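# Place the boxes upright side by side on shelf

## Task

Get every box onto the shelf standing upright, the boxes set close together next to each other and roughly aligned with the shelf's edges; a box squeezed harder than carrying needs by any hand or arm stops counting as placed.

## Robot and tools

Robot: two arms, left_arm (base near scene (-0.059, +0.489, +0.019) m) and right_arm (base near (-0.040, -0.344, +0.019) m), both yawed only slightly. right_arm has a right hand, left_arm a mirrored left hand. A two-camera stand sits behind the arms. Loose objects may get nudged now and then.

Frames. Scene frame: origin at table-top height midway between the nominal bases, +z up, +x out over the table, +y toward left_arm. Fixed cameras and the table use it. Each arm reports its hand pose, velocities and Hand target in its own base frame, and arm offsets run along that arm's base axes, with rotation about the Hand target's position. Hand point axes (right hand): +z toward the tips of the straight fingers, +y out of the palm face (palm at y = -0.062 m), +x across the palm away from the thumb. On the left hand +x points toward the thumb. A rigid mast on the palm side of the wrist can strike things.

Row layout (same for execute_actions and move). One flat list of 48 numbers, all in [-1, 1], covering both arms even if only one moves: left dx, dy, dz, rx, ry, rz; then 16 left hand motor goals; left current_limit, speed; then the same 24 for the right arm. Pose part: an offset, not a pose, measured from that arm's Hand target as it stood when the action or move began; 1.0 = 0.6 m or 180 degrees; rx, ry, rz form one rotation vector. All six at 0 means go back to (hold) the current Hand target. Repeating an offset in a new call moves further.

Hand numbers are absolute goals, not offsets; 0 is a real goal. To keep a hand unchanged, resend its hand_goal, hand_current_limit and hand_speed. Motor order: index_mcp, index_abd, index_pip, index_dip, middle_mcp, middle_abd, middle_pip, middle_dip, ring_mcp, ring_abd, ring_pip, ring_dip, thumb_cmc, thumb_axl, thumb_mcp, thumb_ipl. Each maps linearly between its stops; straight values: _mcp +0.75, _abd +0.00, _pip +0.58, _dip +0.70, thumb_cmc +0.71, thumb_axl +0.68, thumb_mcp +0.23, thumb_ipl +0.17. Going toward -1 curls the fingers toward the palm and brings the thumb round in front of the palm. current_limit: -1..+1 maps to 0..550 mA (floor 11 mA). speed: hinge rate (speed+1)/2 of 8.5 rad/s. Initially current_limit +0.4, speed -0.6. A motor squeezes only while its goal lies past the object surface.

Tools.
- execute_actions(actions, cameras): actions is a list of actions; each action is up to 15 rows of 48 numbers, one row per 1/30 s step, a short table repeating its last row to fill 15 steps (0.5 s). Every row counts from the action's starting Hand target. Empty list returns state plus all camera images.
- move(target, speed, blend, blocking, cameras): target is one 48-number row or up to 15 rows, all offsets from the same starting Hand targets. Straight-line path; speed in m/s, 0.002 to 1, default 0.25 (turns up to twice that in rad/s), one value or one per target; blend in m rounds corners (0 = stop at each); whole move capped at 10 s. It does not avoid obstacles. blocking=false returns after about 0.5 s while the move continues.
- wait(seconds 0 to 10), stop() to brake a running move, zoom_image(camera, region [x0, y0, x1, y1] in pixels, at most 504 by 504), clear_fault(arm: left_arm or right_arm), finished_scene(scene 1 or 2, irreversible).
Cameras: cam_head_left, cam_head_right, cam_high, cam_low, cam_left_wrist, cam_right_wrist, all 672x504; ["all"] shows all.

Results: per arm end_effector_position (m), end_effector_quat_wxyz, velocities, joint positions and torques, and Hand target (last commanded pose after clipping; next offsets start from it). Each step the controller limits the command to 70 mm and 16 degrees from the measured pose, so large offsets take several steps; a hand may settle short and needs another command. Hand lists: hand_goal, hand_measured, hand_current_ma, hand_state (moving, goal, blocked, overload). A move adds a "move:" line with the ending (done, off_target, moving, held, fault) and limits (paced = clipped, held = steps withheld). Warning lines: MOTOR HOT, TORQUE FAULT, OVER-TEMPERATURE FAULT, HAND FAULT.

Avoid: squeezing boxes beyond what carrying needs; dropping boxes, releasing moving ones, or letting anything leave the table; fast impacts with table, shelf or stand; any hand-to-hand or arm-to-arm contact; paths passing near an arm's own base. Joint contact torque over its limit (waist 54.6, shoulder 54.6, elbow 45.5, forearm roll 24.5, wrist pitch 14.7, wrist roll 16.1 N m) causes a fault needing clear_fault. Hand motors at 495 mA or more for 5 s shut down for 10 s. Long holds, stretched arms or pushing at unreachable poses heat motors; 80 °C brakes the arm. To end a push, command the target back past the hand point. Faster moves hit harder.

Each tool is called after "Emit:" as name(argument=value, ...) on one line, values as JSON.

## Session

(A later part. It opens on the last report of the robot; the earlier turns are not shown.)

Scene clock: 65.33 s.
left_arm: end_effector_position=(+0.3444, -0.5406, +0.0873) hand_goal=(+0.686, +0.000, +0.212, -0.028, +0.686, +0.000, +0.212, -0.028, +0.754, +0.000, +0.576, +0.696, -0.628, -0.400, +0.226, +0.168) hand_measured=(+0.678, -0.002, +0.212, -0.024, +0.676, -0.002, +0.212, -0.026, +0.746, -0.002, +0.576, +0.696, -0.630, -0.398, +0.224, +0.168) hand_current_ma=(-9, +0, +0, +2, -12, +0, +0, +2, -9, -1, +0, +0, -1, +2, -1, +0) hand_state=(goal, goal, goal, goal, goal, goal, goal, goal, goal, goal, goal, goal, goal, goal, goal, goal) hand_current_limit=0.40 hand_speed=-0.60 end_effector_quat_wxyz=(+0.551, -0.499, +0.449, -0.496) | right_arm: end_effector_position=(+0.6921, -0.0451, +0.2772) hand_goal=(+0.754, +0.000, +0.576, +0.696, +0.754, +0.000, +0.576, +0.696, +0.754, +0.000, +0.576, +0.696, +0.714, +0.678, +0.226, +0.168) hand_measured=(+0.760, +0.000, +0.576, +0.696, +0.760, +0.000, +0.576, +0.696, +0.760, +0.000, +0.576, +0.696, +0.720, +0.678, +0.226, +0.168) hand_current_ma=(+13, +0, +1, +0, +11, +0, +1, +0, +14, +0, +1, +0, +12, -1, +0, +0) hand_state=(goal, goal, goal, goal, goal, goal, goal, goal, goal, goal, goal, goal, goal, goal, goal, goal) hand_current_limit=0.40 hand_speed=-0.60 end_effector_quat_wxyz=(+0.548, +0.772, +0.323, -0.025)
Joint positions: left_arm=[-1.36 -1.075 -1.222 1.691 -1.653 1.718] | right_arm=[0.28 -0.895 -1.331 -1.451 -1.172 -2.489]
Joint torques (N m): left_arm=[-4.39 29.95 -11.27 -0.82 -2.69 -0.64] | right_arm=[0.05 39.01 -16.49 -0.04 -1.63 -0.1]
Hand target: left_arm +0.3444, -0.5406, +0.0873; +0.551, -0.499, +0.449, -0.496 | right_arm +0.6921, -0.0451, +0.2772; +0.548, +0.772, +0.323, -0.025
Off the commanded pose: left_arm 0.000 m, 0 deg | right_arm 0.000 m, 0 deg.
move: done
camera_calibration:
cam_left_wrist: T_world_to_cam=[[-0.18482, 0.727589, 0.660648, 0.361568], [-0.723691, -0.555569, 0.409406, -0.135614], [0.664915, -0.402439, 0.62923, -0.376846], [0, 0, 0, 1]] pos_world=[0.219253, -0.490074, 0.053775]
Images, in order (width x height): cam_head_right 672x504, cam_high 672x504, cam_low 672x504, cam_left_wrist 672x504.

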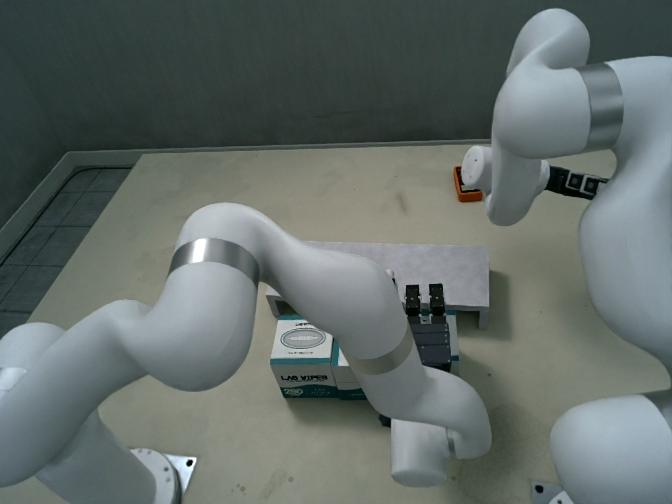

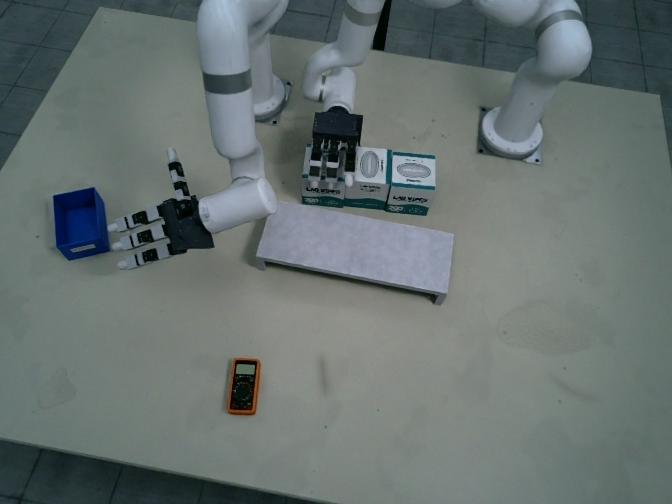

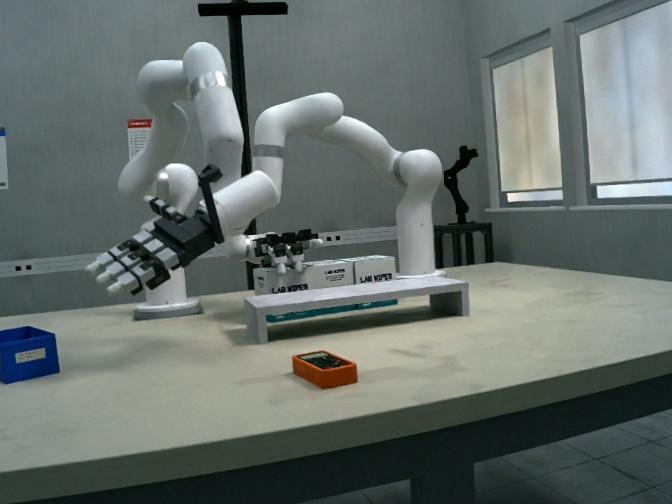

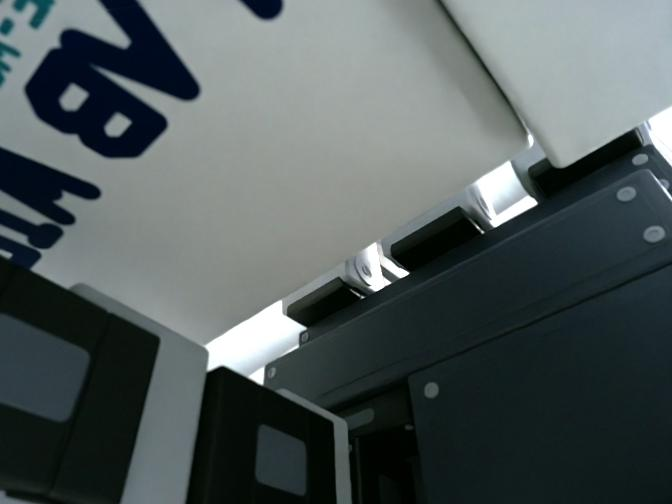

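Emit:
move(target=[0.01,0.001,0,0,0,0, 0.48,0,0.285,-0.145, 0.48,0,0.285,-0.145, 0.754,0,0.576,0.696, -0.629,-0.401,0.225,0.168, -0.2,-0.85, 0,0,0,0,0,0, 0.754,0,0.576,0.696,0.754,0,0.576,0.696,0.754,0,0.576,0.696,0.714,0.678,0.226,0.168,0.4,-0.6], speed=0.03, cameras=["cam_high","cam_low","cam_left_wrist"])

Emit:
zoom_image(camera="cam_low", region=[240, 190, 360, 310])

Scene clock: 67.57 s.
left_arm: end_effector_position=(+0.3504, -0.5400, +0.0873) hand_goal=(+0.480, +0.000, +0.286, -0.144, +0.480, +0.000, +0.286, -0.144, +0.754, +0.000, +0.576, +0.696, -0.628, -0.400, +0.226, +0.168) hand_measured=(+0.482, -0.002, +0.292, -0.138, +0.486, -0.002, +0.292, -0.138, +0.746, -0.002, +0.576, +0.696, -0.630, -0.398, +0.224, +0.168) hand_current_ma=(+2, +0, +6, +6, +6, +0, +4, +5, -9, -1, +0, +0, -1, +2, -1, +0) hand_state=(goal, goal, goal, goal, goal, goal, goal, goal, goal, goal, goal, goal, goal, goal, goal, goal) hand_current_limit=-0.20 hand_speed=-0.85 end_effector_quat_wxyz=(+0.551, -0.499, +0.449, -0.496) | right_arm: end_effector_position=(+0.6921, -0.0451, +0.2772) hand_goal=(+0.754, +0.000, +0.576, +0.696, +0.754, +0.000, +0.576, +0.696, +0.754, +0.000, +0.576, +0.696, +0.714, +0.678, +0.226, +0.168) hand_measured=(+0.760, +0.000, +0.576, +0.696, +0.760, +0.000, +0.576, +0.696, +0.760, +0.000, +0.576, +0.696, +0.720, +0.678, +0.226, +0.168) hand_current_ma=(+13, +0, +1, +0, +11, +0, +1, +0, +14, +0, +1, +0, +12, -1, +0, +0) hand_state=(goal, goal, goal, goal, goal, goal, goal, goal, goal, goal, goal, goal, goal, goal, goal, goal) hand_current_limit=0.40 hand_speed=-0.60 end_effector_quat_wxyz=(+0.548, +0.772, +0.323, -0.025)
Joint positions: left_arm=[-1.349 -1.076 -1.225 1.701 -1.651 1.719] | right_arm=[0.28 -0.895 -1.331 -1.451 -1.172 -2.489]
Joint torques (N m): left_arm=[4.04 28.6 -11.25 1 0.04 0.45] | right_arm=[-0.46 38.89 -16.44 -0.38 -1.6 -0.13]
Hand target: left_arm +0.3504, -0.5400, +0.0873; +0.551, -0.499, +0.449, -0.496 | right_arm +0.6921, -0.0451, +0.2772; +0.548, +0.772, +0.323, -0.025
Off the commanded pose: left_arm 0.000 m, 0 deg | right_arm 0.000 m, 0 deg.
move: done
camera_calibration:
cam_left_wrist: T_world_to_cam=[[-0.184867, 0.727553, 0.660675, 0.362298], [-0.723679, -0.555617, 0.409364, -0.130922], [0.664916, -0.402439, 0.62923, -0.380531], [0, 0, 0, 1]] pos_world=[0.225253, -0.489474, 0.0536749]
Images, in order (width x height): cam_high 672x504, cam_low 672x504, cam_left_wrist 672x504.

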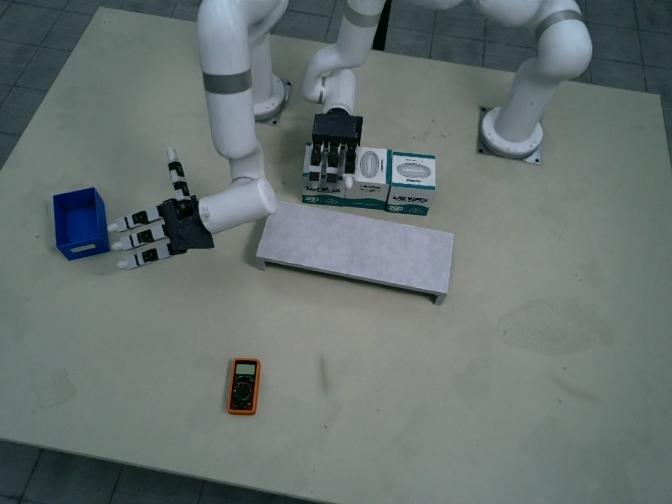

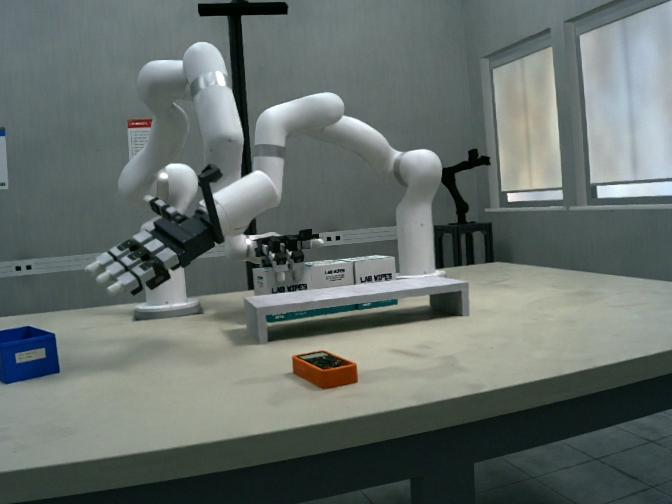

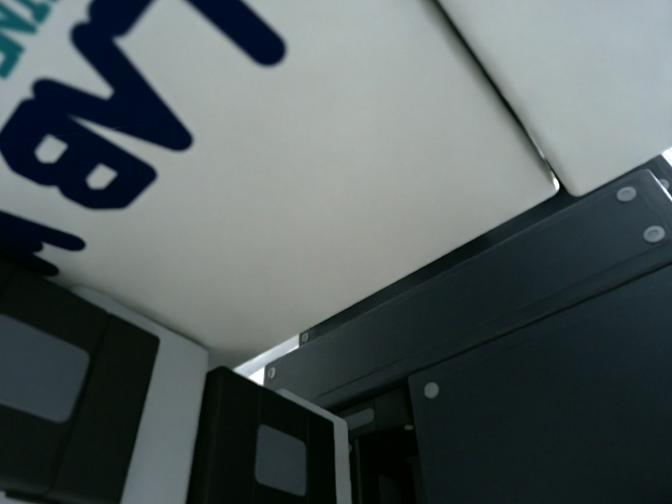

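Scaled by 4.200.

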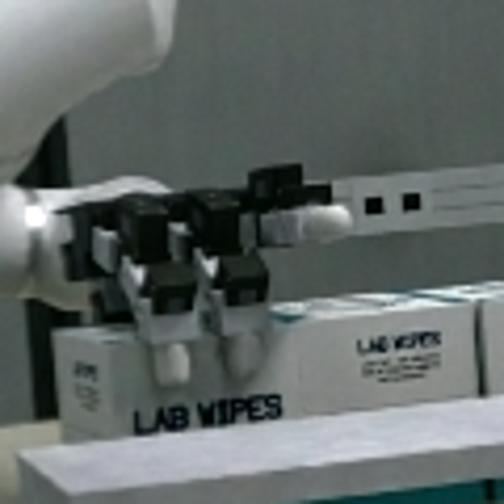

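Emit:
move(target=[0,0,0,0,0,0, 0.38,0,0.285,-0.145, 0.38,0,0.285,-0.145, 0.754,0,0.576,0.696, -0.629,-0.401,0.225,0.168, -0.2,-0.92, 0,0,0,0,0,0, 0.754,0,0.576,0.696,0.754,0,0.576,0.696,0.754,0,0.576,0.696,0.714,0.678,0.226,0.168,0.4,-0.6], speed=0.03, cameras=["cam_high","cam_low","cam_left_wrist"])

Emit:
zoom_image(camera="cam_low", region=[240, 190, 360, 310])

Emit:
zoom_image(camera="cam_high", region=[280, 60, 420, 220])

Scene clock: 69.03 s.
left_arm: end_effector_position=(+0.3504, -0.5400, +0.0873) hand_goal=(+0.380, +0.000, +0.286, -0.144, +0.380, +0.000, +0.286, -0.144, +0.754, +0.000, +0.576, +0.696, -0.628, -0.400, +0.226, +0.168) hand_measured=(+0.460, -0.002, +0.310, -0.138, +0.468, -0.002, +0.302, -0.138, +0.746, -0.002, +0.576, +0.696, -0.630, -0.398, +0.224, +0.168) hand_current_ma=(+220, +0, +38, +6, +220, +0, +23, +5, -9, -1, +0, +0, -1, +2, -1, +0) hand_state=(blocked, goal, blocked, goal, blocked, goal, goal, goal, goal, goal, goal, goal, goal, goal, goal, goal) hand_current_limit=-0.20 hand_speed=-0.92 end_effector_quat_wxyz=(+0.551, -0.499, +0.449, -0.496) | right_arm: end_effector_position=(+0.6921, -0.0451, +0.2772) hand_goal=(+0.754, +0.000, +0.576, +0.696, +0.754, +0.000, +0.576, +0.696, +0.754, +0.000, +0.576, +0.696, +0.714, +0.678, +0.226, +0.168) hand_measured=(+0.760, +0.000, +0.576, +0.696, +0.760, +0.000, +0.576, +0.696, +0.760, +0.000, +0.576, +0.696, +0.720, +0.678, +0.226, +0.168) hand_current_ma=(+13, +0, +1, +0, +11, +0, +1, +0, +14, +0, +1, +0, +12, -1, +0, +0) hand_state=(goal, goal, goal, goal, goal, goal, goal, goal, goal, goal, goal, goal, goal, goal, goal, goal) hand_current_limit=0.40 hand_speed=-0.60 end_effector_quat_wxyz=(+0.548, +0.772, +0.323, -0.025)
Joint positions: left_arm=[-1.349 -1.076 -1.225 1.701 -1.651 1.719] | right_arm=[0.28 -0.895 -1.331 -1.451 -1.172 -2.489]
Joint torques (N m): left_arm=[1.85 28.83 -10.22 0.83 0.02 0.47] | right_arm=[-0.5 38.59 -16.8 -0.09 -1.58 -0.12]
Hand target: left_arm +0.3504, -0.5400, +0.0873; +0.551, -0.499, +0.449, -0.496 | right_arm +0.6921, -0.0451, +0.2772; +0.548, +0.772, +0.323, -0.025
Off the commanded pose: left_arm 0.000 m, 0 deg | right_arm 0.000 m, 0 deg.
move: done
camera_calibration:
cam_left_wrist: T_world_to_cam=[[-0.184867, 0.727553, 0.660675, 0.362298], [-0.723679, -0.555617, 0.409364, -0.130922], [0.664916, -0.402439, 0.62923, -0.380531], [0, 0, 0, 1]] pos_world=[0.225253, -0.489474, 0.0536749]
Images, in order (width x height): cam_high 672x504, cam_low 672x504, cam_left_wrist 672x504.

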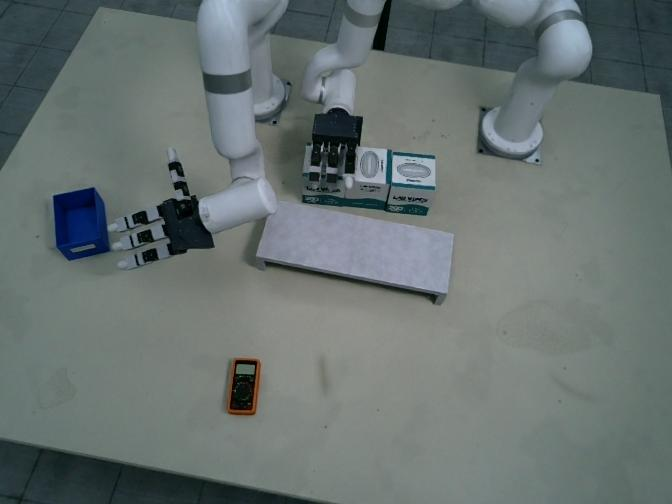

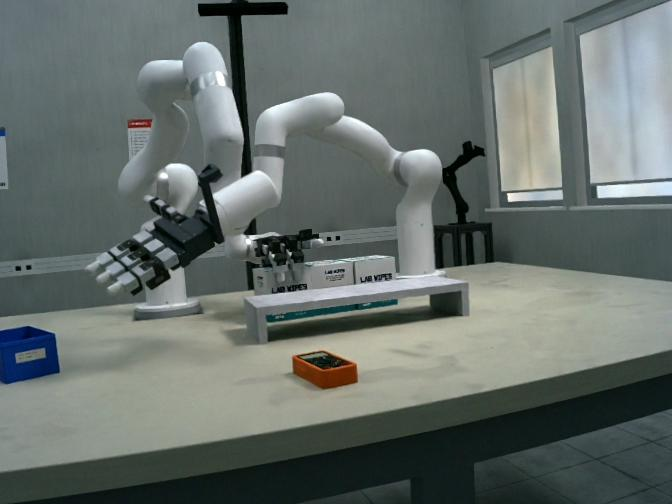

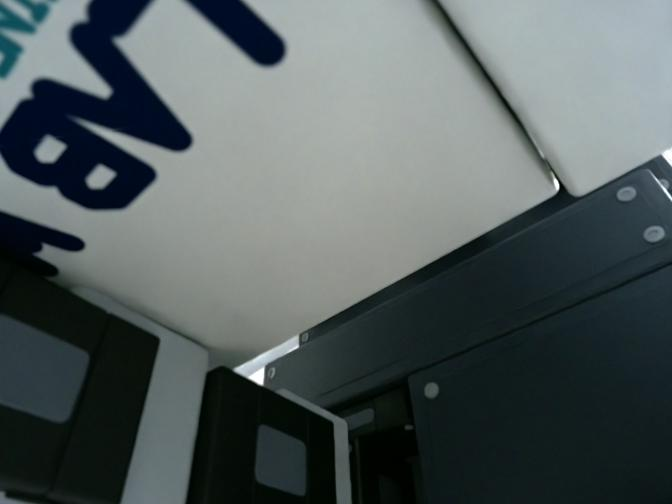

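Scaled by 4.200.

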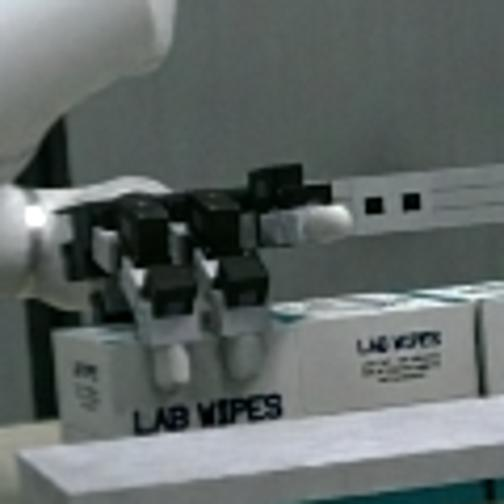

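Scaled by 3.150.

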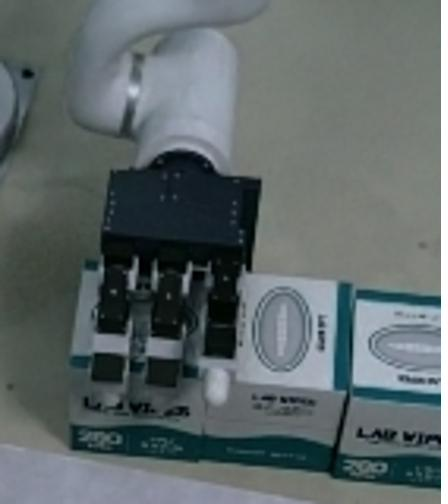

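Emit:
move(target=[0,0,0.05,0,0,0, 0.38,0,0.285,-0.145, 0.38,0,0.285,-0.145, 0.754,0,0.576,0.696, -0.629,-0.401,0.225,0.168, -0.2,-0.92, 0,0,0,0,0,0, 0.754,0,0.576,0.696,0.754,0,0.576,0.696,0.754,0,0.576,0.696,0.714,0.678,0.226,0.168,0.4,-0.6], speed=0.03, cameras=["cam_high","cam_low","cam_left_wrist"])

Emit:
zoom_image(camera="cam_low", region=[240, 190, 420, 330])

Emit:
zoom_image(camera="cam_high", region=[280, 60, 420, 220])

Scene clock: 72.23 s.
left_arm: end_effector_position=(+0.3504, -0.5400, +0.1172) hand_goal=(+0.380, +0.000, +0.286, -0.144, +0.380, +0.000, +0.286, -0.144, +0.754, +0.000, +0.576, +0.696, -0.628, -0.400, +0.226, +0.168) hand_measured=(+0.442, -0.002, +0.316, -0.128, +0.446, -0.002, +0.310, -0.130, +0.746, -0.002, +0.576, +0.696, -0.624, -0.398, +0.228, +0.168) hand_current_ma=(+161, +0, +51, +23, +177, +0, +39, +19, -9, -1, +0, +0, +4, +2, +1, +0) hand_state=(blocked, goal, blocked, goal, blocked, goal, blocked, goal, goal, goal, goal, goal, goal, goal, goal, goal) hand_current_limit=-0.20 hand_speed=-0.92 end_effector_quat_wxyz=(+0.551, -0.499, +0.449, -0.496) | right_arm: end_effector_position=(+0.6921, -0.0451, +0.2772) hand_goal=(+0.754, +0.000, +0.576, +0.696, +0.754, +0.000, +0.576, +0.696, +0.754, +0.000, +0.576, +0.696, +0.714, +0.678, +0.226, +0.168) hand_measured=(+0.760, +0.000, +0.576, +0.696, +0.760, +0.000, +0.576, +0.696, +0.760, +0.000, +0.576, +0.696, +0.720, +0.678, +0.226, +0.168) hand_current_ma=(+13, +0, +1, +0, +11, +0, +1, +0, +14, +0, +1, +0, +12, -1, +0, +0) hand_state=(goal, goal, goal, goal, goal, goal, goal, goal, goal, goal, goal, goal, goal, goal, goal, goal) hand_current_limit=0.40 hand_speed=-0.60 end_effector_quat_wxyz=(+0.548, +0.772, +0.323, -0.025)
Joint positions: left_arm=[-1.349 -1.008 -1.191 1.704 -1.647 1.752] | right_arm=[0.28 -0.895 -1.331 -1.451 -1.172 -2.489]
Joint torques (N m): left_arm=[-1.4 36.18 -6.34 1.13 -0.44 0.46] | right_arm=[-0.18 39.11 -16.4 -0.3 -1.58 -0.14]
Hand target: left_arm +0.3504, -0.5400, +0.1173; +0.551, -0.499, +0.449, -0.496 | right_arm +0.6921, -0.0451, +0.2772; +0.548, +0.772, +0.323, -0.025
Off the commanded pose: left_arm 0.000 m, 0 deg | right_arm 0.000 m, 0 deg.
move: done
camera_calibration:
cam_left_wrist: T_world_to_cam=[[-0.184823, 0.727526, 0.660716, 0.342452], [-0.723652, -0.555633, 0.40939, -0.143219], [0.664958, -0.402464, 0.629169, -0.399425], [0, 0, 0, 1]] pos_world=[0.225253, -0.489474, 0.0836749]
Images, in order (width x height): cam_high 672x504, cam_low 672x504, cam_left_wrist 672x504.

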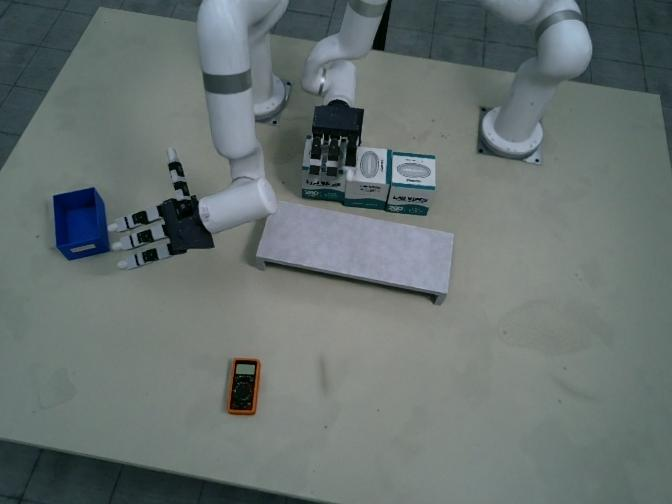

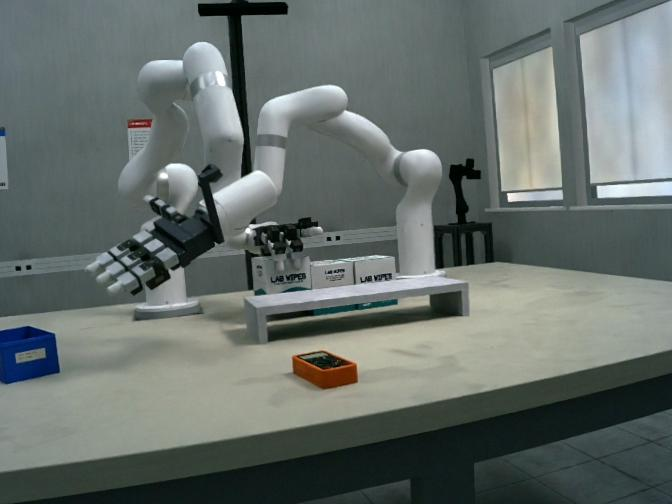

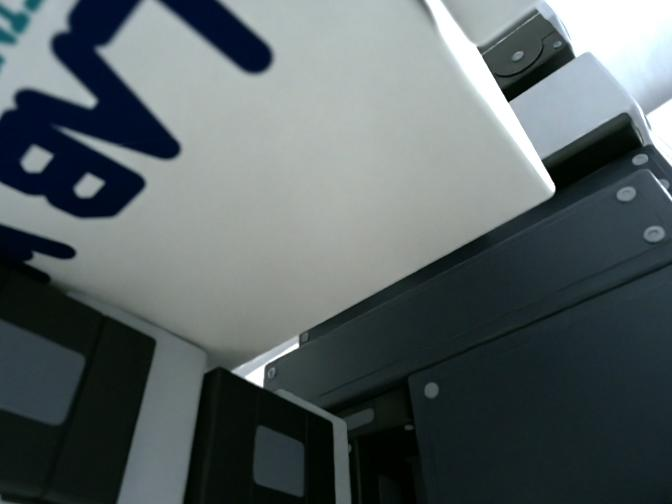

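Scaled by 2.800.

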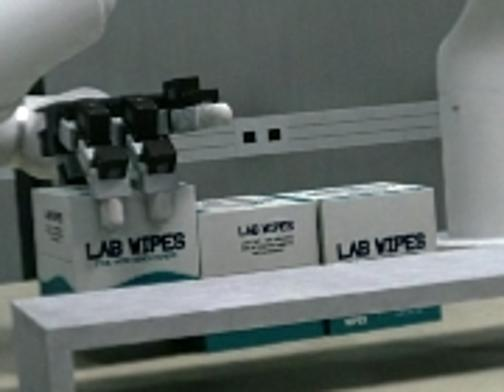

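Scaled by 3.150.

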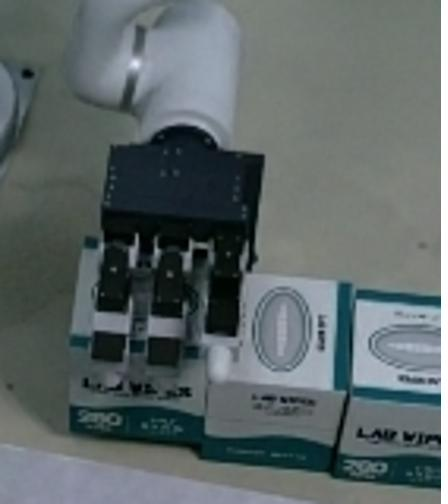

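Emit:
move(target=[[0,0,0.1333,0,0,0, 0.38,0,0.285,-0.145, 0.38,0,0.285,-0.145, 0.754,0,0.576,0.696, -0.629,-0.401,0.225,0.168, -0.2,-0.92, 0,0,0,0,0,0, 0.754,0,0.576,0.696,0.754,0,0.576,0.696,0.754,0,0.576,0.696,0.714,0.678,0.226,0.168,0.4,-0.6],[0.3517,0.0025,0.1333,0,0,-0.0339, 0.38,0,0.285,-0.145, 0.38,0,0.285,-0.145, 0.754,0,0.576,0.696, -0.629,-0.401,0.225,0.168, -0.2,-0.92, 0,0,0,0,0,0, 0.754,0,0.576,0.696,0.754,0,0.576,0.696,0.754,0,0.576,0.696,0.714,0.678,0.226,0.168,0.4,-0.6]], speed=0.08, cameras=["cam_head_left","cam_head_right","cam_high","cam_low","cam_left_wrist"])

Emit:
zoom_image(camera="cam_low", region=[220, 170, 480, 350])

Emit:
zoom_image(camera="cam_high", region=[240, 120, 460, 310])

Scene clock: 79.87 s.
left_arm: end_effector_position=(+0.5614, -0.5385, +0.1972) hand_goal=(+0.380, +0.000, +0.286, -0.144, +0.380, +0.000, +0.286, -0.144, +0.754, +0.000, +0.576, +0.696, -0.628, -0.400, +0.226, +0.168) hand_measured=(+0.440, -0.002, +0.316, -0.126, +0.444, -0.002, +0.310, -0.130, +0.746, -0.002, +0.576, +0.696, -0.624, -0.398, +0.228, +0.168) hand_current_ma=(+158, +0, +53, +24, +174, +0, +40, +19, -9, -1, +0, +0, +4, +2, +1, +0) hand_state=(blocked, goal, blocked, goal, blocked, goal, blocked, goal, goal, goal, goal, goal, goal, goal, goal, goal) hand_current_limit=-0.20 hand_speed=-0.92 end_effector_quat_wxyz=(+0.523, -0.474, +0.475, -0.525) | right_arm: end_effector_position=(+0.6921, -0.0451, +0.2772) hand_goal=(+0.754, +0.000, +0.576, +0.696, +0.754, +0.000, +0.576, +0.696, +0.754, +0.000, +0.576, +0.696, +0.714, +0.678, +0.226, +0.168) hand_measured=(+0.760, +0.000, +0.576, +0.696, +0.760, +0.000, +0.576, +0.696, +0.760, +0.000, +0.576, +0.696, +0.720, +0.678, +0.226, +0.168) hand_current_ma=(+13, +0, +1, +0, +11, +0, +1, +0, +14, +0, +1, +0, +12, -1, +0, +0) hand_state=(goal, goal, goal, goal, goal, goal, goal, goal, goal, goal, goal, goal, goal, goal, goal, goal) hand_current_limit=0.40 hand_speed=-0.60 end_effector_quat_wxyz=(+0.548, +0.772, +0.323, -0.025)
Joint positions: left_arm=[-0.996 -0.931 -1.323 2.145 -1.454 1.899] | right_arm=[0.28 -0.895 -1.331 -1.451 -1.172 -2.489]
Joint torques (N m): left_arm=[3.63 31.13 -14.54 0.98 -0.35 0.43] | right_arm=[-0.12 39.02 -16.58 -0.06 -1.56 -0.19]
Hand target: left_arm +0.5614, -0.5385, +0.1972; +0.523, -0.474, +0.475, -0.525 | right_arm +0.6921, -0.0451, +0.2772; +0.548, +0.772, +0.323, -0.025
Off the commanded pose: left_arm 0.000 m, 0 deg | right_arm 0.000 m, 0 deg.
move: done
camera_calibration:
cam_left_wrist: T_world_to_cam=[[-0.106427, 0.743069, 0.660698, 0.29183], [-0.778636, -0.475528, 0.409389, 0.0515682], [0.618385, -0.470873, 0.629189, -0.600135], [0, 0, 0, 1]] pos_world=[0.442326, -0.474915, 0.163675]
Images, in order (width x height): cam_head_left 672x504, cam_head_right 672x504, cam_high 672x504, cam_low 672x504, cam_left_wrist 672x504.

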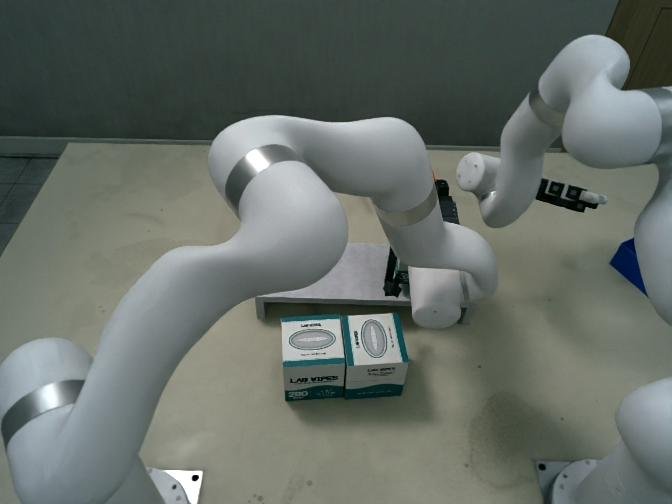

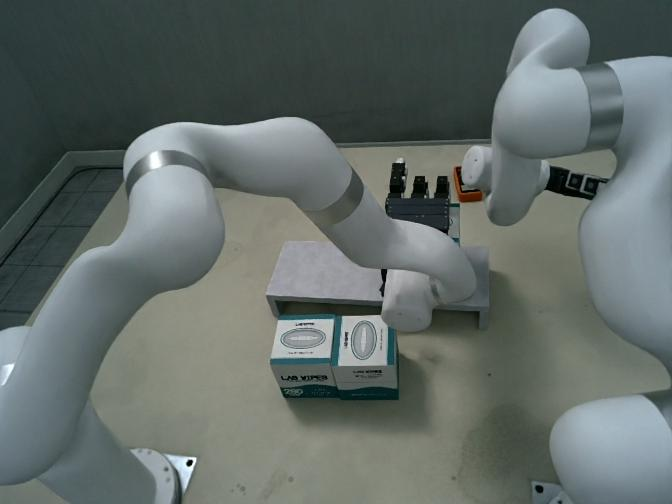

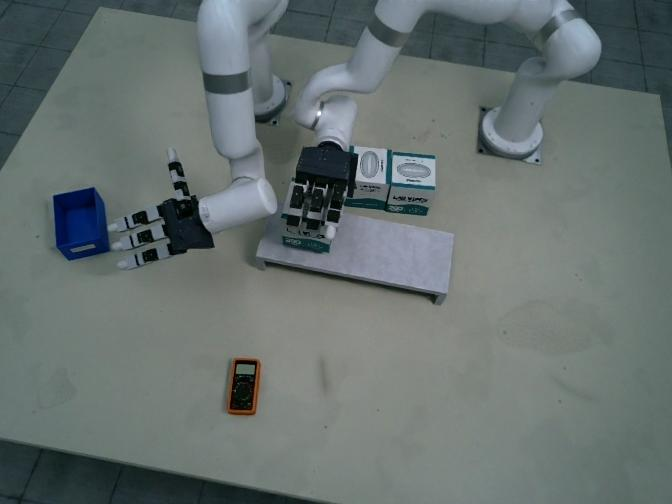

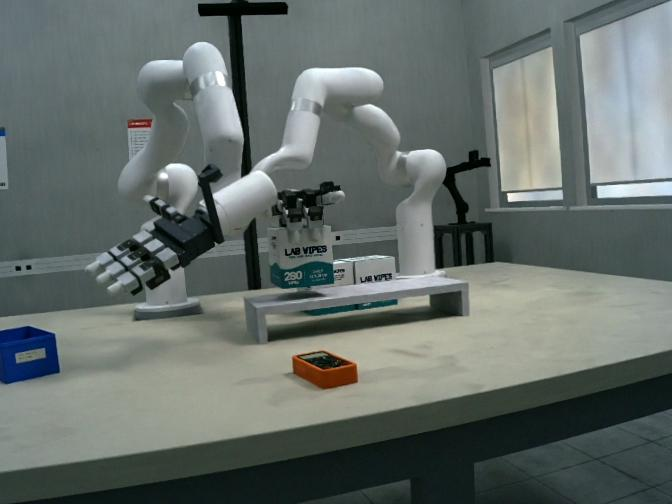

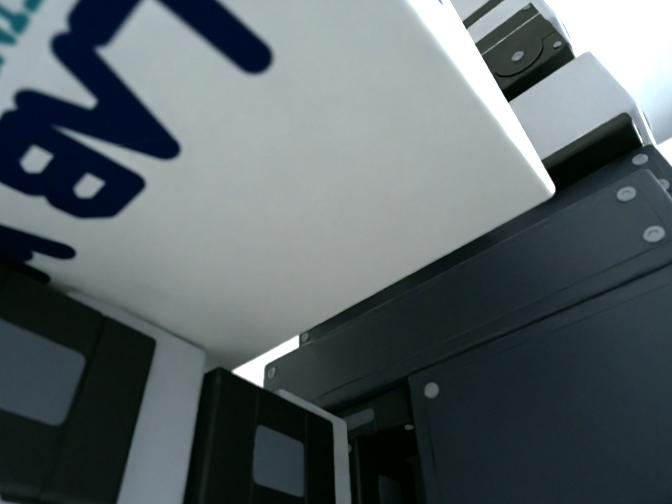

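Scaled by 1.938.

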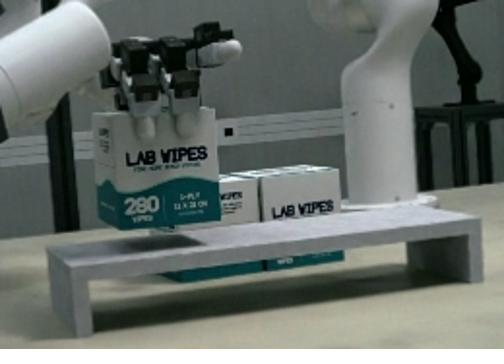

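Scaled by 2.291.

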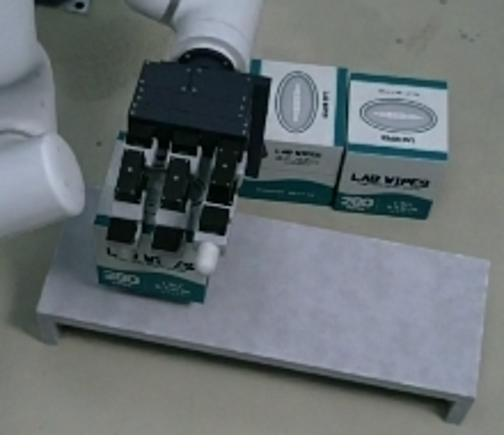

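Emit:
move(target=[0,0,-0.05,0,0,0, 0.38,0,0.285,-0.145, 0.38,0,0.285,-0.145, 0.754,0,0.576,0.696, -0.629,-0.401,0.225,0.168, -0.2,-0.92, 0,0,0,0,0,0, 0.754,0,0.576,0.696,0.754,0,0.576,0.696,0.754,0,0.576,0.696,0.714,0.678,0.226,0.168,0.4,-0.6], speed=0.04, cameras=["cam_low"])

Emit:
zoom_image(camera="cam_low", region=[240, 210, 360, 320])

Scene clock: 82.40 s.
left_arm: end_effector_position=(+0.5614, -0.5385, +0.1674) hand_goal=(+0.380, +0.000, +0.286, -0.144, +0.380, +0.000, +0.286, -0.144, +0.754, +0.000, +0.576, +0.696, -0.628, -0.400, +0.226, +0.168) hand_measured=(+0.440, +0.000, +0.316, -0.126, +0.444, +0.000, +0.310, -0.130, +0.746, -0.002, +0.576, +0.696, -0.622, -0.398, +0.228, +0.168) hand_current_ma=(+158, +0, +54, +24, +174, +0, +41, +19, -9, -1, +0, +0, +5, +2, +1, +0) hand_state=(blocked, goal, blocked, goal, blocked, goal, blocked, goal, goal, goal, goal, goal, goal, goal, goal, goal) hand_current_limit=-0.20 hand_speed=-0.92 end_effector_quat_wxyz=(+0.524, -0.474, +0.475, -0.525) | right_arm: end_effector_position=(+0.6921, -0.0451, +0.2772) hand_goal=(+0.754, +0.000, +0.576, +0.696, +0.754, +0.000, +0.576, +0.696, +0.754, +0.000, +0.576, +0.696, +0.714, +0.678, +0.226, +0.168) hand_measured=(+0.760, +0.000, +0.576, +0.696, +0.760, +0.000, +0.576, +0.696, +0.760, +0.000, +0.576, +0.696, +0.720, +0.678, +0.226, +0.168) hand_current_ma=(+13, +0, +1, +0, +11, +0, +1, +0, +14, +0, +1, +0, +12, -1, +0, +0) hand_state=(goal, goal, goal, goal, goal, goal, goal, goal, goal, goal, goal, goal, goal, goal, goal, goal) hand_current_limit=0.40 hand_speed=-0.60 end_effector_quat_wxyz=(+0.548, +0.772, +0.323, -0.025)
Joint positions: left_arm=[-0.996 -0.99 -1.343 2.149 -1.475 1.866] | right_arm=[0.28 -0.895 -1.331 -1.451 -1.172 -2.489]
Joint torques (N m): left_arm=[2.49 27.9 -12.78 0.68 -1.24 -0.43] | right_arm=[0 39.36 -16.73 -0.02 -1.56 -0.15]
Hand target: left_arm +0.5614, -0.5385, +0.1672; +0.523, -0.474, +0.475, -0.525 | right_arm +0.6921, -0.0451, +0.2772; +0.548, +0.772, +0.323, -0.025
Off the commanded pose: left_arm 0.000 m, 0 deg | right_arm 0.000 m, 0 deg.
move: done
Images, in order (width x height): cam_low 672x504.

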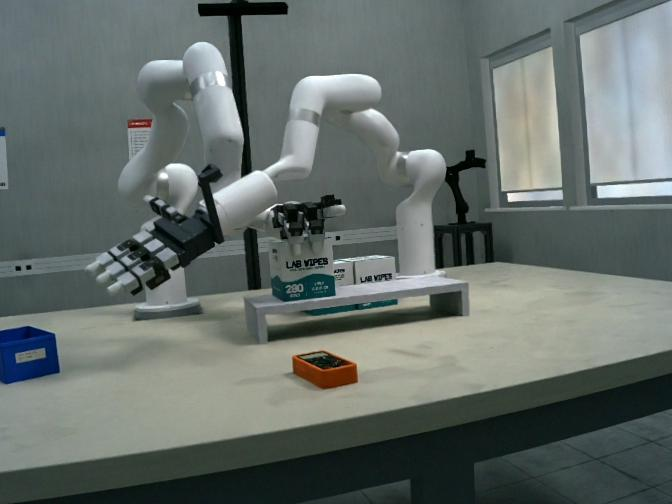

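Scaled by 4.200.

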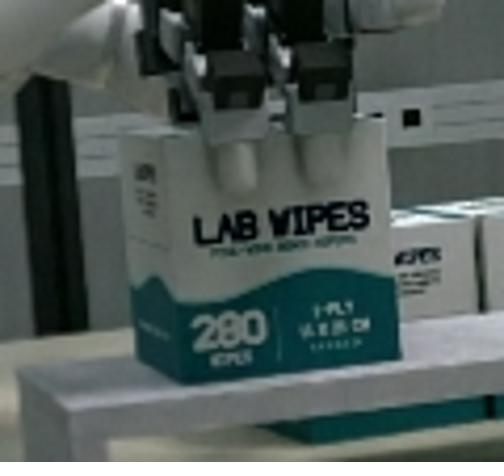

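Emit:
move(target=[0,0,-0.005,0,0,0, 0.38,0,0.285,-0.145, 0.38,0,0.285,-0.145, 0.754,0,0.576,0.696, -0.629,-0.401,0.225,0.168, -0.2,-0.92, 0,0,0,0,0,0, 0.754,0,0.576,0.696,0.754,0,0.576,0.696,0.754,0,0.576,0.696,0.714,0.678,0.226,0.168,0.4,-0.6], speed=0.02, cameras=["cam_low"])

Emit:
zoom_image(camera="cam_low", region=[240, 250, 360, 320])

Emit:
move(target=[0,0,-0.005,0,0,0, 0.38,0,0.285,-0.145, 0.38,0,0.285,-0.145, 0.754,0,0.576,0.696, -0.629,-0.401,0.225,0.168, -0.2,-0.92, 0,0,0,0,0,0, 0.754,0,0.576,0.696,0.754,0,0.576,0.696,0.754,0,0.576,0.696,0.714,0.678,0.226,0.168,0.4,-0.6], speed=0.02, cameras=["cam_low"])

Emit:
zoom_image(camera="cam_low", region=[240, 250, 360, 320])

Scene clock: 84.67 s.
left_arm: end_effector_position=(+0.5614, -0.5385, +0.1643) hand_goal=(+0.380, +0.000, +0.286, -0.144, +0.380, +0.000, +0.286, -0.144, +0.754, +0.000, +0.576, +0.696, -0.628, -0.400, +0.226, +0.168) hand_measured=(+0.440, +0.000, +0.316, -0.126, +0.444, +0.000, +0.310, -0.130, +0.746, -0.002, +0.576, +0.696, -0.624, -0.398, +0.228, +0.168) hand_current_ma=(+158, +0, +54, +24, +174, +0, +41, +19, -9, -1, +0, +0, +3, +2, +1, +0) hand_state=(blocked, goal, blocked, goal, blocked, goal, blocked, goal, goal, goal, goal, goal, goal, goal, goal, goal) hand_current_limit=-0.20 hand_speed=-0.92 end_effector_quat_wxyz=(+0.523, -0.474, +0.475, -0.525) | right_arm: end_effector_position=(+0.6921, -0.0451, +0.2772) hand_goal=(+0.754, +0.000, +0.576, +0.696, +0.754, +0.000, +0.576, +0.696, +0.754, +0.000, +0.576, +0.696, +0.714, +0.678, +0.226, +0.168) hand_measured=(+0.760, +0.000, +0.576, +0.696, +0.760, +0.000, +0.576, +0.696, +0.760, +0.000, +0.576, +0.696, +0.720, +0.678, +0.226, +0.168) hand_current_ma=(+13, +0, +1, +0, +11, +0, +1, +0, +14, +0, +1, +0, +12, -1, +0, +0) hand_state=(goal, goal, goal, goal, goal, goal, goal, goal, goal, goal, goal, goal, goal, goal, goal, goal) hand_current_limit=0.40 hand_speed=-0.60 end_effector_quat_wxyz=(+0.548, +0.772, +0.323, -0.025)
Joint positions: left_arm=[-0.996 -0.996 -1.346 2.149 -1.477 1.863] | right_arm=[0.28 -0.895 -1.331 -1.451 -1.172 -2.489]
Joint torques (N m): left_arm=[2.68 26.92 -12.23 0.6 -1.56 -0.43] | right_arm=[-0.64 38.37 -16.37 0.03 -1.5 -0.15]
Hand target: left_arm +0.5614, -0.5385, +0.1642; +0.523, -0.474, +0.475, -0.525 | right_arm +0.6921, -0.0451, +0.2772; +0.548, +0.772, +0.323, -0.025
Off the commanded pose: left_arm 0.000 m, 0 deg | right_arm 0.000 m, 0 deg.
move: done
Images, in order (width x height): cam_low 672x504.

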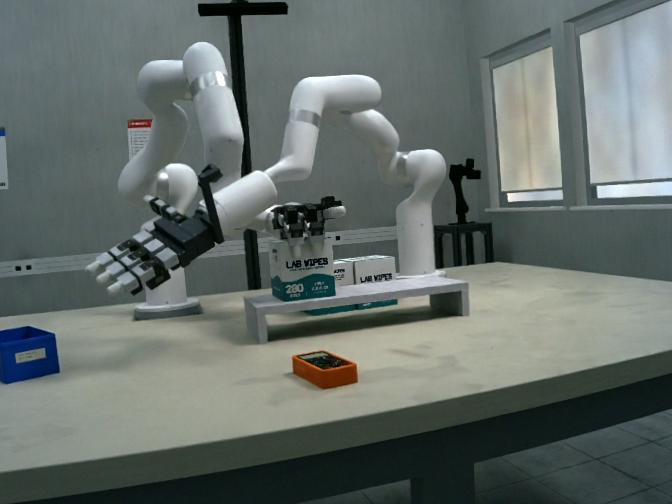

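Scaled by 4.200.

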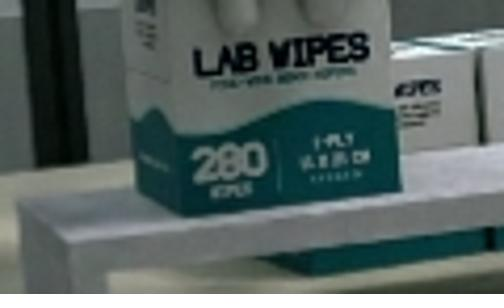

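Scene clock: 85.37 s.
left_arm: end_effector_position=(+0.5614, -0.5385, +0.1613) hand_goal=(+0.380, +0.000, +0.286, -0.144, +0.380, +0.000, +0.286, -0.144, +0.754, +0.000, +0.576, +0.696, -0.628, -0.400, +0.226, +0.168) hand_measured=(+0.440, +0.000, +0.316, -0.126, +0.444, +0.000, +0.310, -0.130, +0.746, -0.002, +0.576, +0.696, -0.626, -0.398, +0.228, +0.168) hand_current_ma=(+158, +0, +54, +24, +174, +0, +41, +19, -9, -1, +0, +0, +1, +2, +1, +0) hand_state=(blocked, goal, blocked, goal, blocked, goal, blocked, goal, goal, goal, goal, goal, goal, goal, goal, goal) hand_current_limit=-0.20 hand_speed=-0.92 end_effector_quat_wxyz=(+0.523, -0.474, +0.475, -0.525) | right_arm: end_effector_position=(+0.6921, -0.0451, +0.2772) hand_goal=(+0.754, +0.000, +0.576, +0.696, +0.754, +0.000, +0.576, +0.696, +0.754, +0.000, +0.576, +0.696, +0.714, +0.678, +0.226, +0.168) hand_measured=(+0.760, +0.000, +0.576, +0.696, +0.760, +0.000, +0.576, +0.696, +0.760, +0.000, +0.576, +0.696, +0.720, +0.678, +0.226, +0.168) hand_current_ma=(+13, +0, +1, +0, +11, +0, +1, +0, +14, +0, +1, +0, +12, -1, +0, +0) hand_state=(goal, goal, goal, goal, goal, goal, goal, goal, goal, goal, goal, goal, goal, goal, goal, goal) hand_current_limit=0.40 hand_speed=-0.60 end_effector_quat_wxyz=(+0.548, +0.772, +0.323, -0.025)
Joint positions: left_arm=[-0.996 -1.002 -1.348 2.149 -1.479 1.86] | right_arm=[0.28 -0.895 -1.331 -1.451 -1.172 -2.489]
Joint torques (N m): left_arm=[2.29 27.46 -12.53 0.75 -1.56 -0.45] | right_arm=[-0.18 39.31 -16.46 -0.22 -1.52 -0.17]
Hand target: left_arm +0.5614, -0.5385, +0.1612; +0.523, -0.474, +0.475, -0.525 | right_arm +0.6921, -0.0451, +0.2772; +0.548, +0.772, +0.323, -0.025
Off the commanded pose: left_arm 0.000 m, 0 deg | right_arm 0.000 m, 0 deg.
move: done
Images, in order (width x height): cam_low 672x504.

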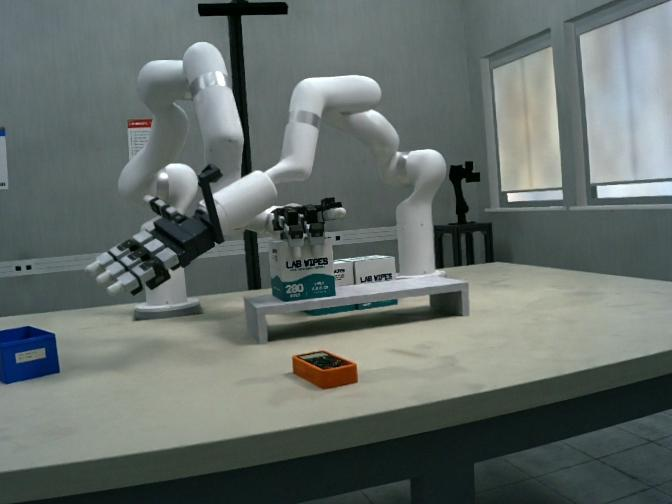

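Scaled by 4.200.

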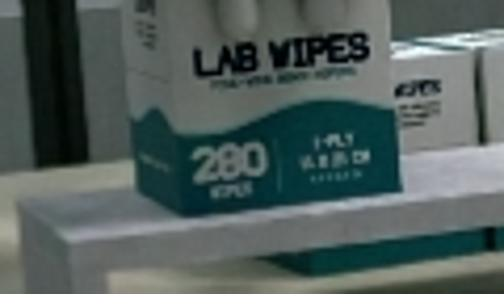

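Emit:
move(target=[[0,0,0,0,0,0, 0.685,0,0.285,-0.145, 0.685,0,0.285,-0.145, 0.754,0,0.576,0.696, -0.629,-0.401,0.225,0.168, -0.2,-0.9, 0,0,0,0,0,0, 0.754,0,0.576,0.696,0.754,0,0.576,0.696,0.754,0,0.576,0.696,0.714,0.678,0.226,0.168,0.4,-0.6],[-0.0117,0,0,0,0,0, 0.685,0,0.285,-0.145, 0.685,0,0.285,-0.145, 0.754,0,0.576,0.696, -0.629,-0.401,0.225,0.168, -0.2,-0.9, 0,0,0,0,0,0, 0.754,0,0.576,0.696,0.754,0,0.576,0.696,0.754,0,0.576,0.696,0.714,0.678,0.226,0.168,0.4,-0.6]], speed=0.03, cameras=["cam_low","cam_high","cam_left_wrist"])

Emit:
zoom_image(camera="cam_low", region=[240, 190, 360, 320])

Emit:
zoom_image(camera="cam_high", region=[240, 120, 460, 310])

Scene clock: 89.00 s.
left_arm: end_effector_position=(+0.5544, -0.5385, +0.1612) hand_goal=(+0.686, +0.000, +0.286, -0.144, +0.686, +0.000, +0.286, -0.144, +0.754, +0.000, +0.576, +0.696, -0.628, -0.400, +0.226, +0.168) hand_measured=(+0.664, +0.000, +0.286, -0.140, +0.660, +0.000, +0.286, -0.142, +0.746, -0.002, +0.576, +0.696, -0.626, -0.398, +0.228, +0.168) hand_current_ma=(-37, +0, +0, +2, -49, +0, +0, +2, -9, -1, +0, +0, +1, +2, +1, +0) hand_state=(blocked, goal, goal, goal, blocked, goal, goal, goal, goal, goal, goal, goal, goal, goal, goal, goal) hand_current_limit=-0.20 hand_speed=-0.90 end_effector_quat_wxyz=(+0.523, -0.474, +0.475, -0.525) | right_arm: end_effector_position=(+0.6921, -0.0451, +0.2772) hand_goal=(+0.754, +0.000, +0.576, +0.696, +0.754, +0.000, +0.576, +0.696, +0.754, +0.000, +0.576, +0.696, +0.714, +0.678, +0.226, +0.168) hand_measured=(+0.760, +0.000, +0.576, +0.696, +0.760, +0.000, +0.576, +0.696, +0.760, +0.000, +0.576, +0.696, +0.720, +0.678, +0.226, +0.168) hand_current_ma=(+13, +0, +1, +0, +11, +0, +1, +0, +14, +0, +1, +0, +12, -1, +0, +0) hand_state=(goal, goal, goal, goal, goal, goal, goal, goal, goal, goal, goal, goal, goal, goal, goal, goal) hand_current_limit=0.40 hand_speed=-0.60 end_effector_quat_wxyz=(+0.548, +0.772, +0.323, -0.025)
Joint positions: left_arm=[-1.005 -0.996 -1.335 2.14 -1.486 1.856] | right_arm=[0.28 -0.895 -1.331 -1.451 -1.172 -2.489]
Joint torques (N m): left_arm=[-4.9 37.98 -8.3 -0.48 -2.58 -0.59] | right_arm=[-0.3 38.98 -16.1 0.12 -1.49 -0.21]
Hand target: left_arm +0.5544, -0.5385, +0.1612; +0.523, -0.474, +0.475, -0.525 | right_arm +0.6921, -0.0451, +0.2772; +0.548, +0.772, +0.323, -0.025
Off the commanded pose: left_arm 0.000 m, 0 deg | right_arm 0.000 m, 0 deg.
move: done
camera_calibration:
cam_left_wrist: T_world_to_cam=[[-0.106468, 0.7431, 0.660657, 0.314908], [-0.778661, -0.475509, 0.409363, 0.0608791], [0.618346, -0.470844, 0.629249, -0.573132], [0, 0, 0, 1]] pos_world=[0.435325, -0.474915, 0.127675]
Images, in order (width x height): cam_high 672x504, cam_low 672x504, cam_left_wrist 672x504.

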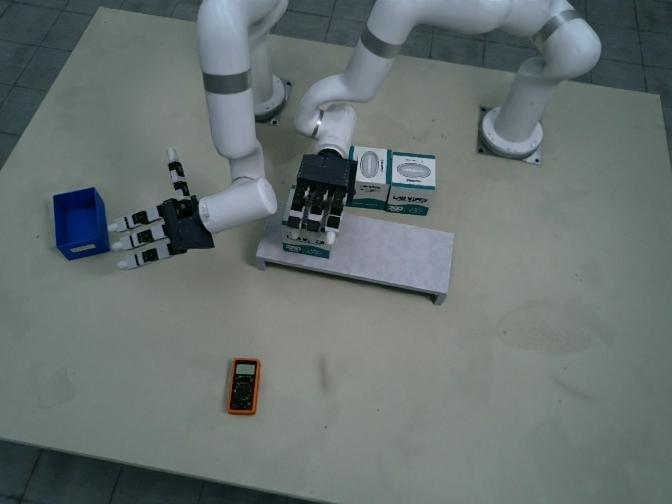

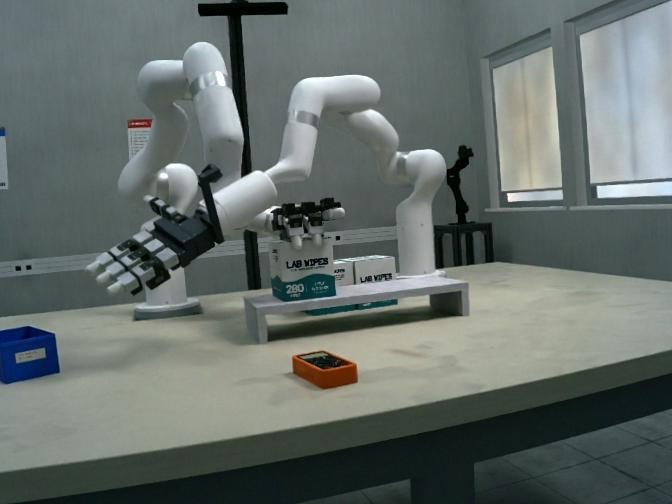

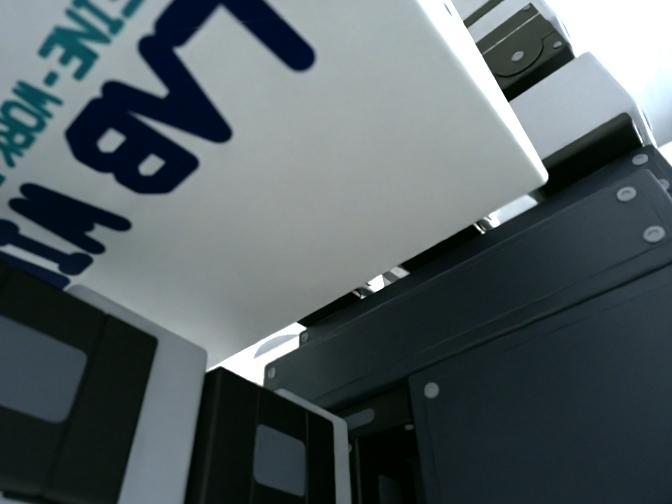

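Scaled by 3.877.

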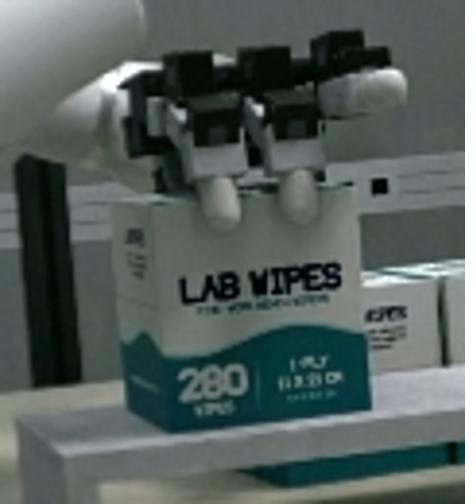

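Scaled by 2.291.

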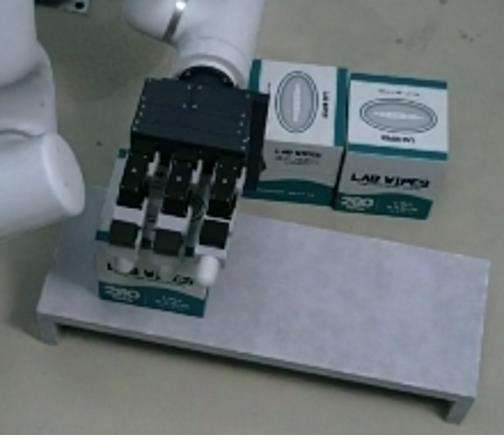

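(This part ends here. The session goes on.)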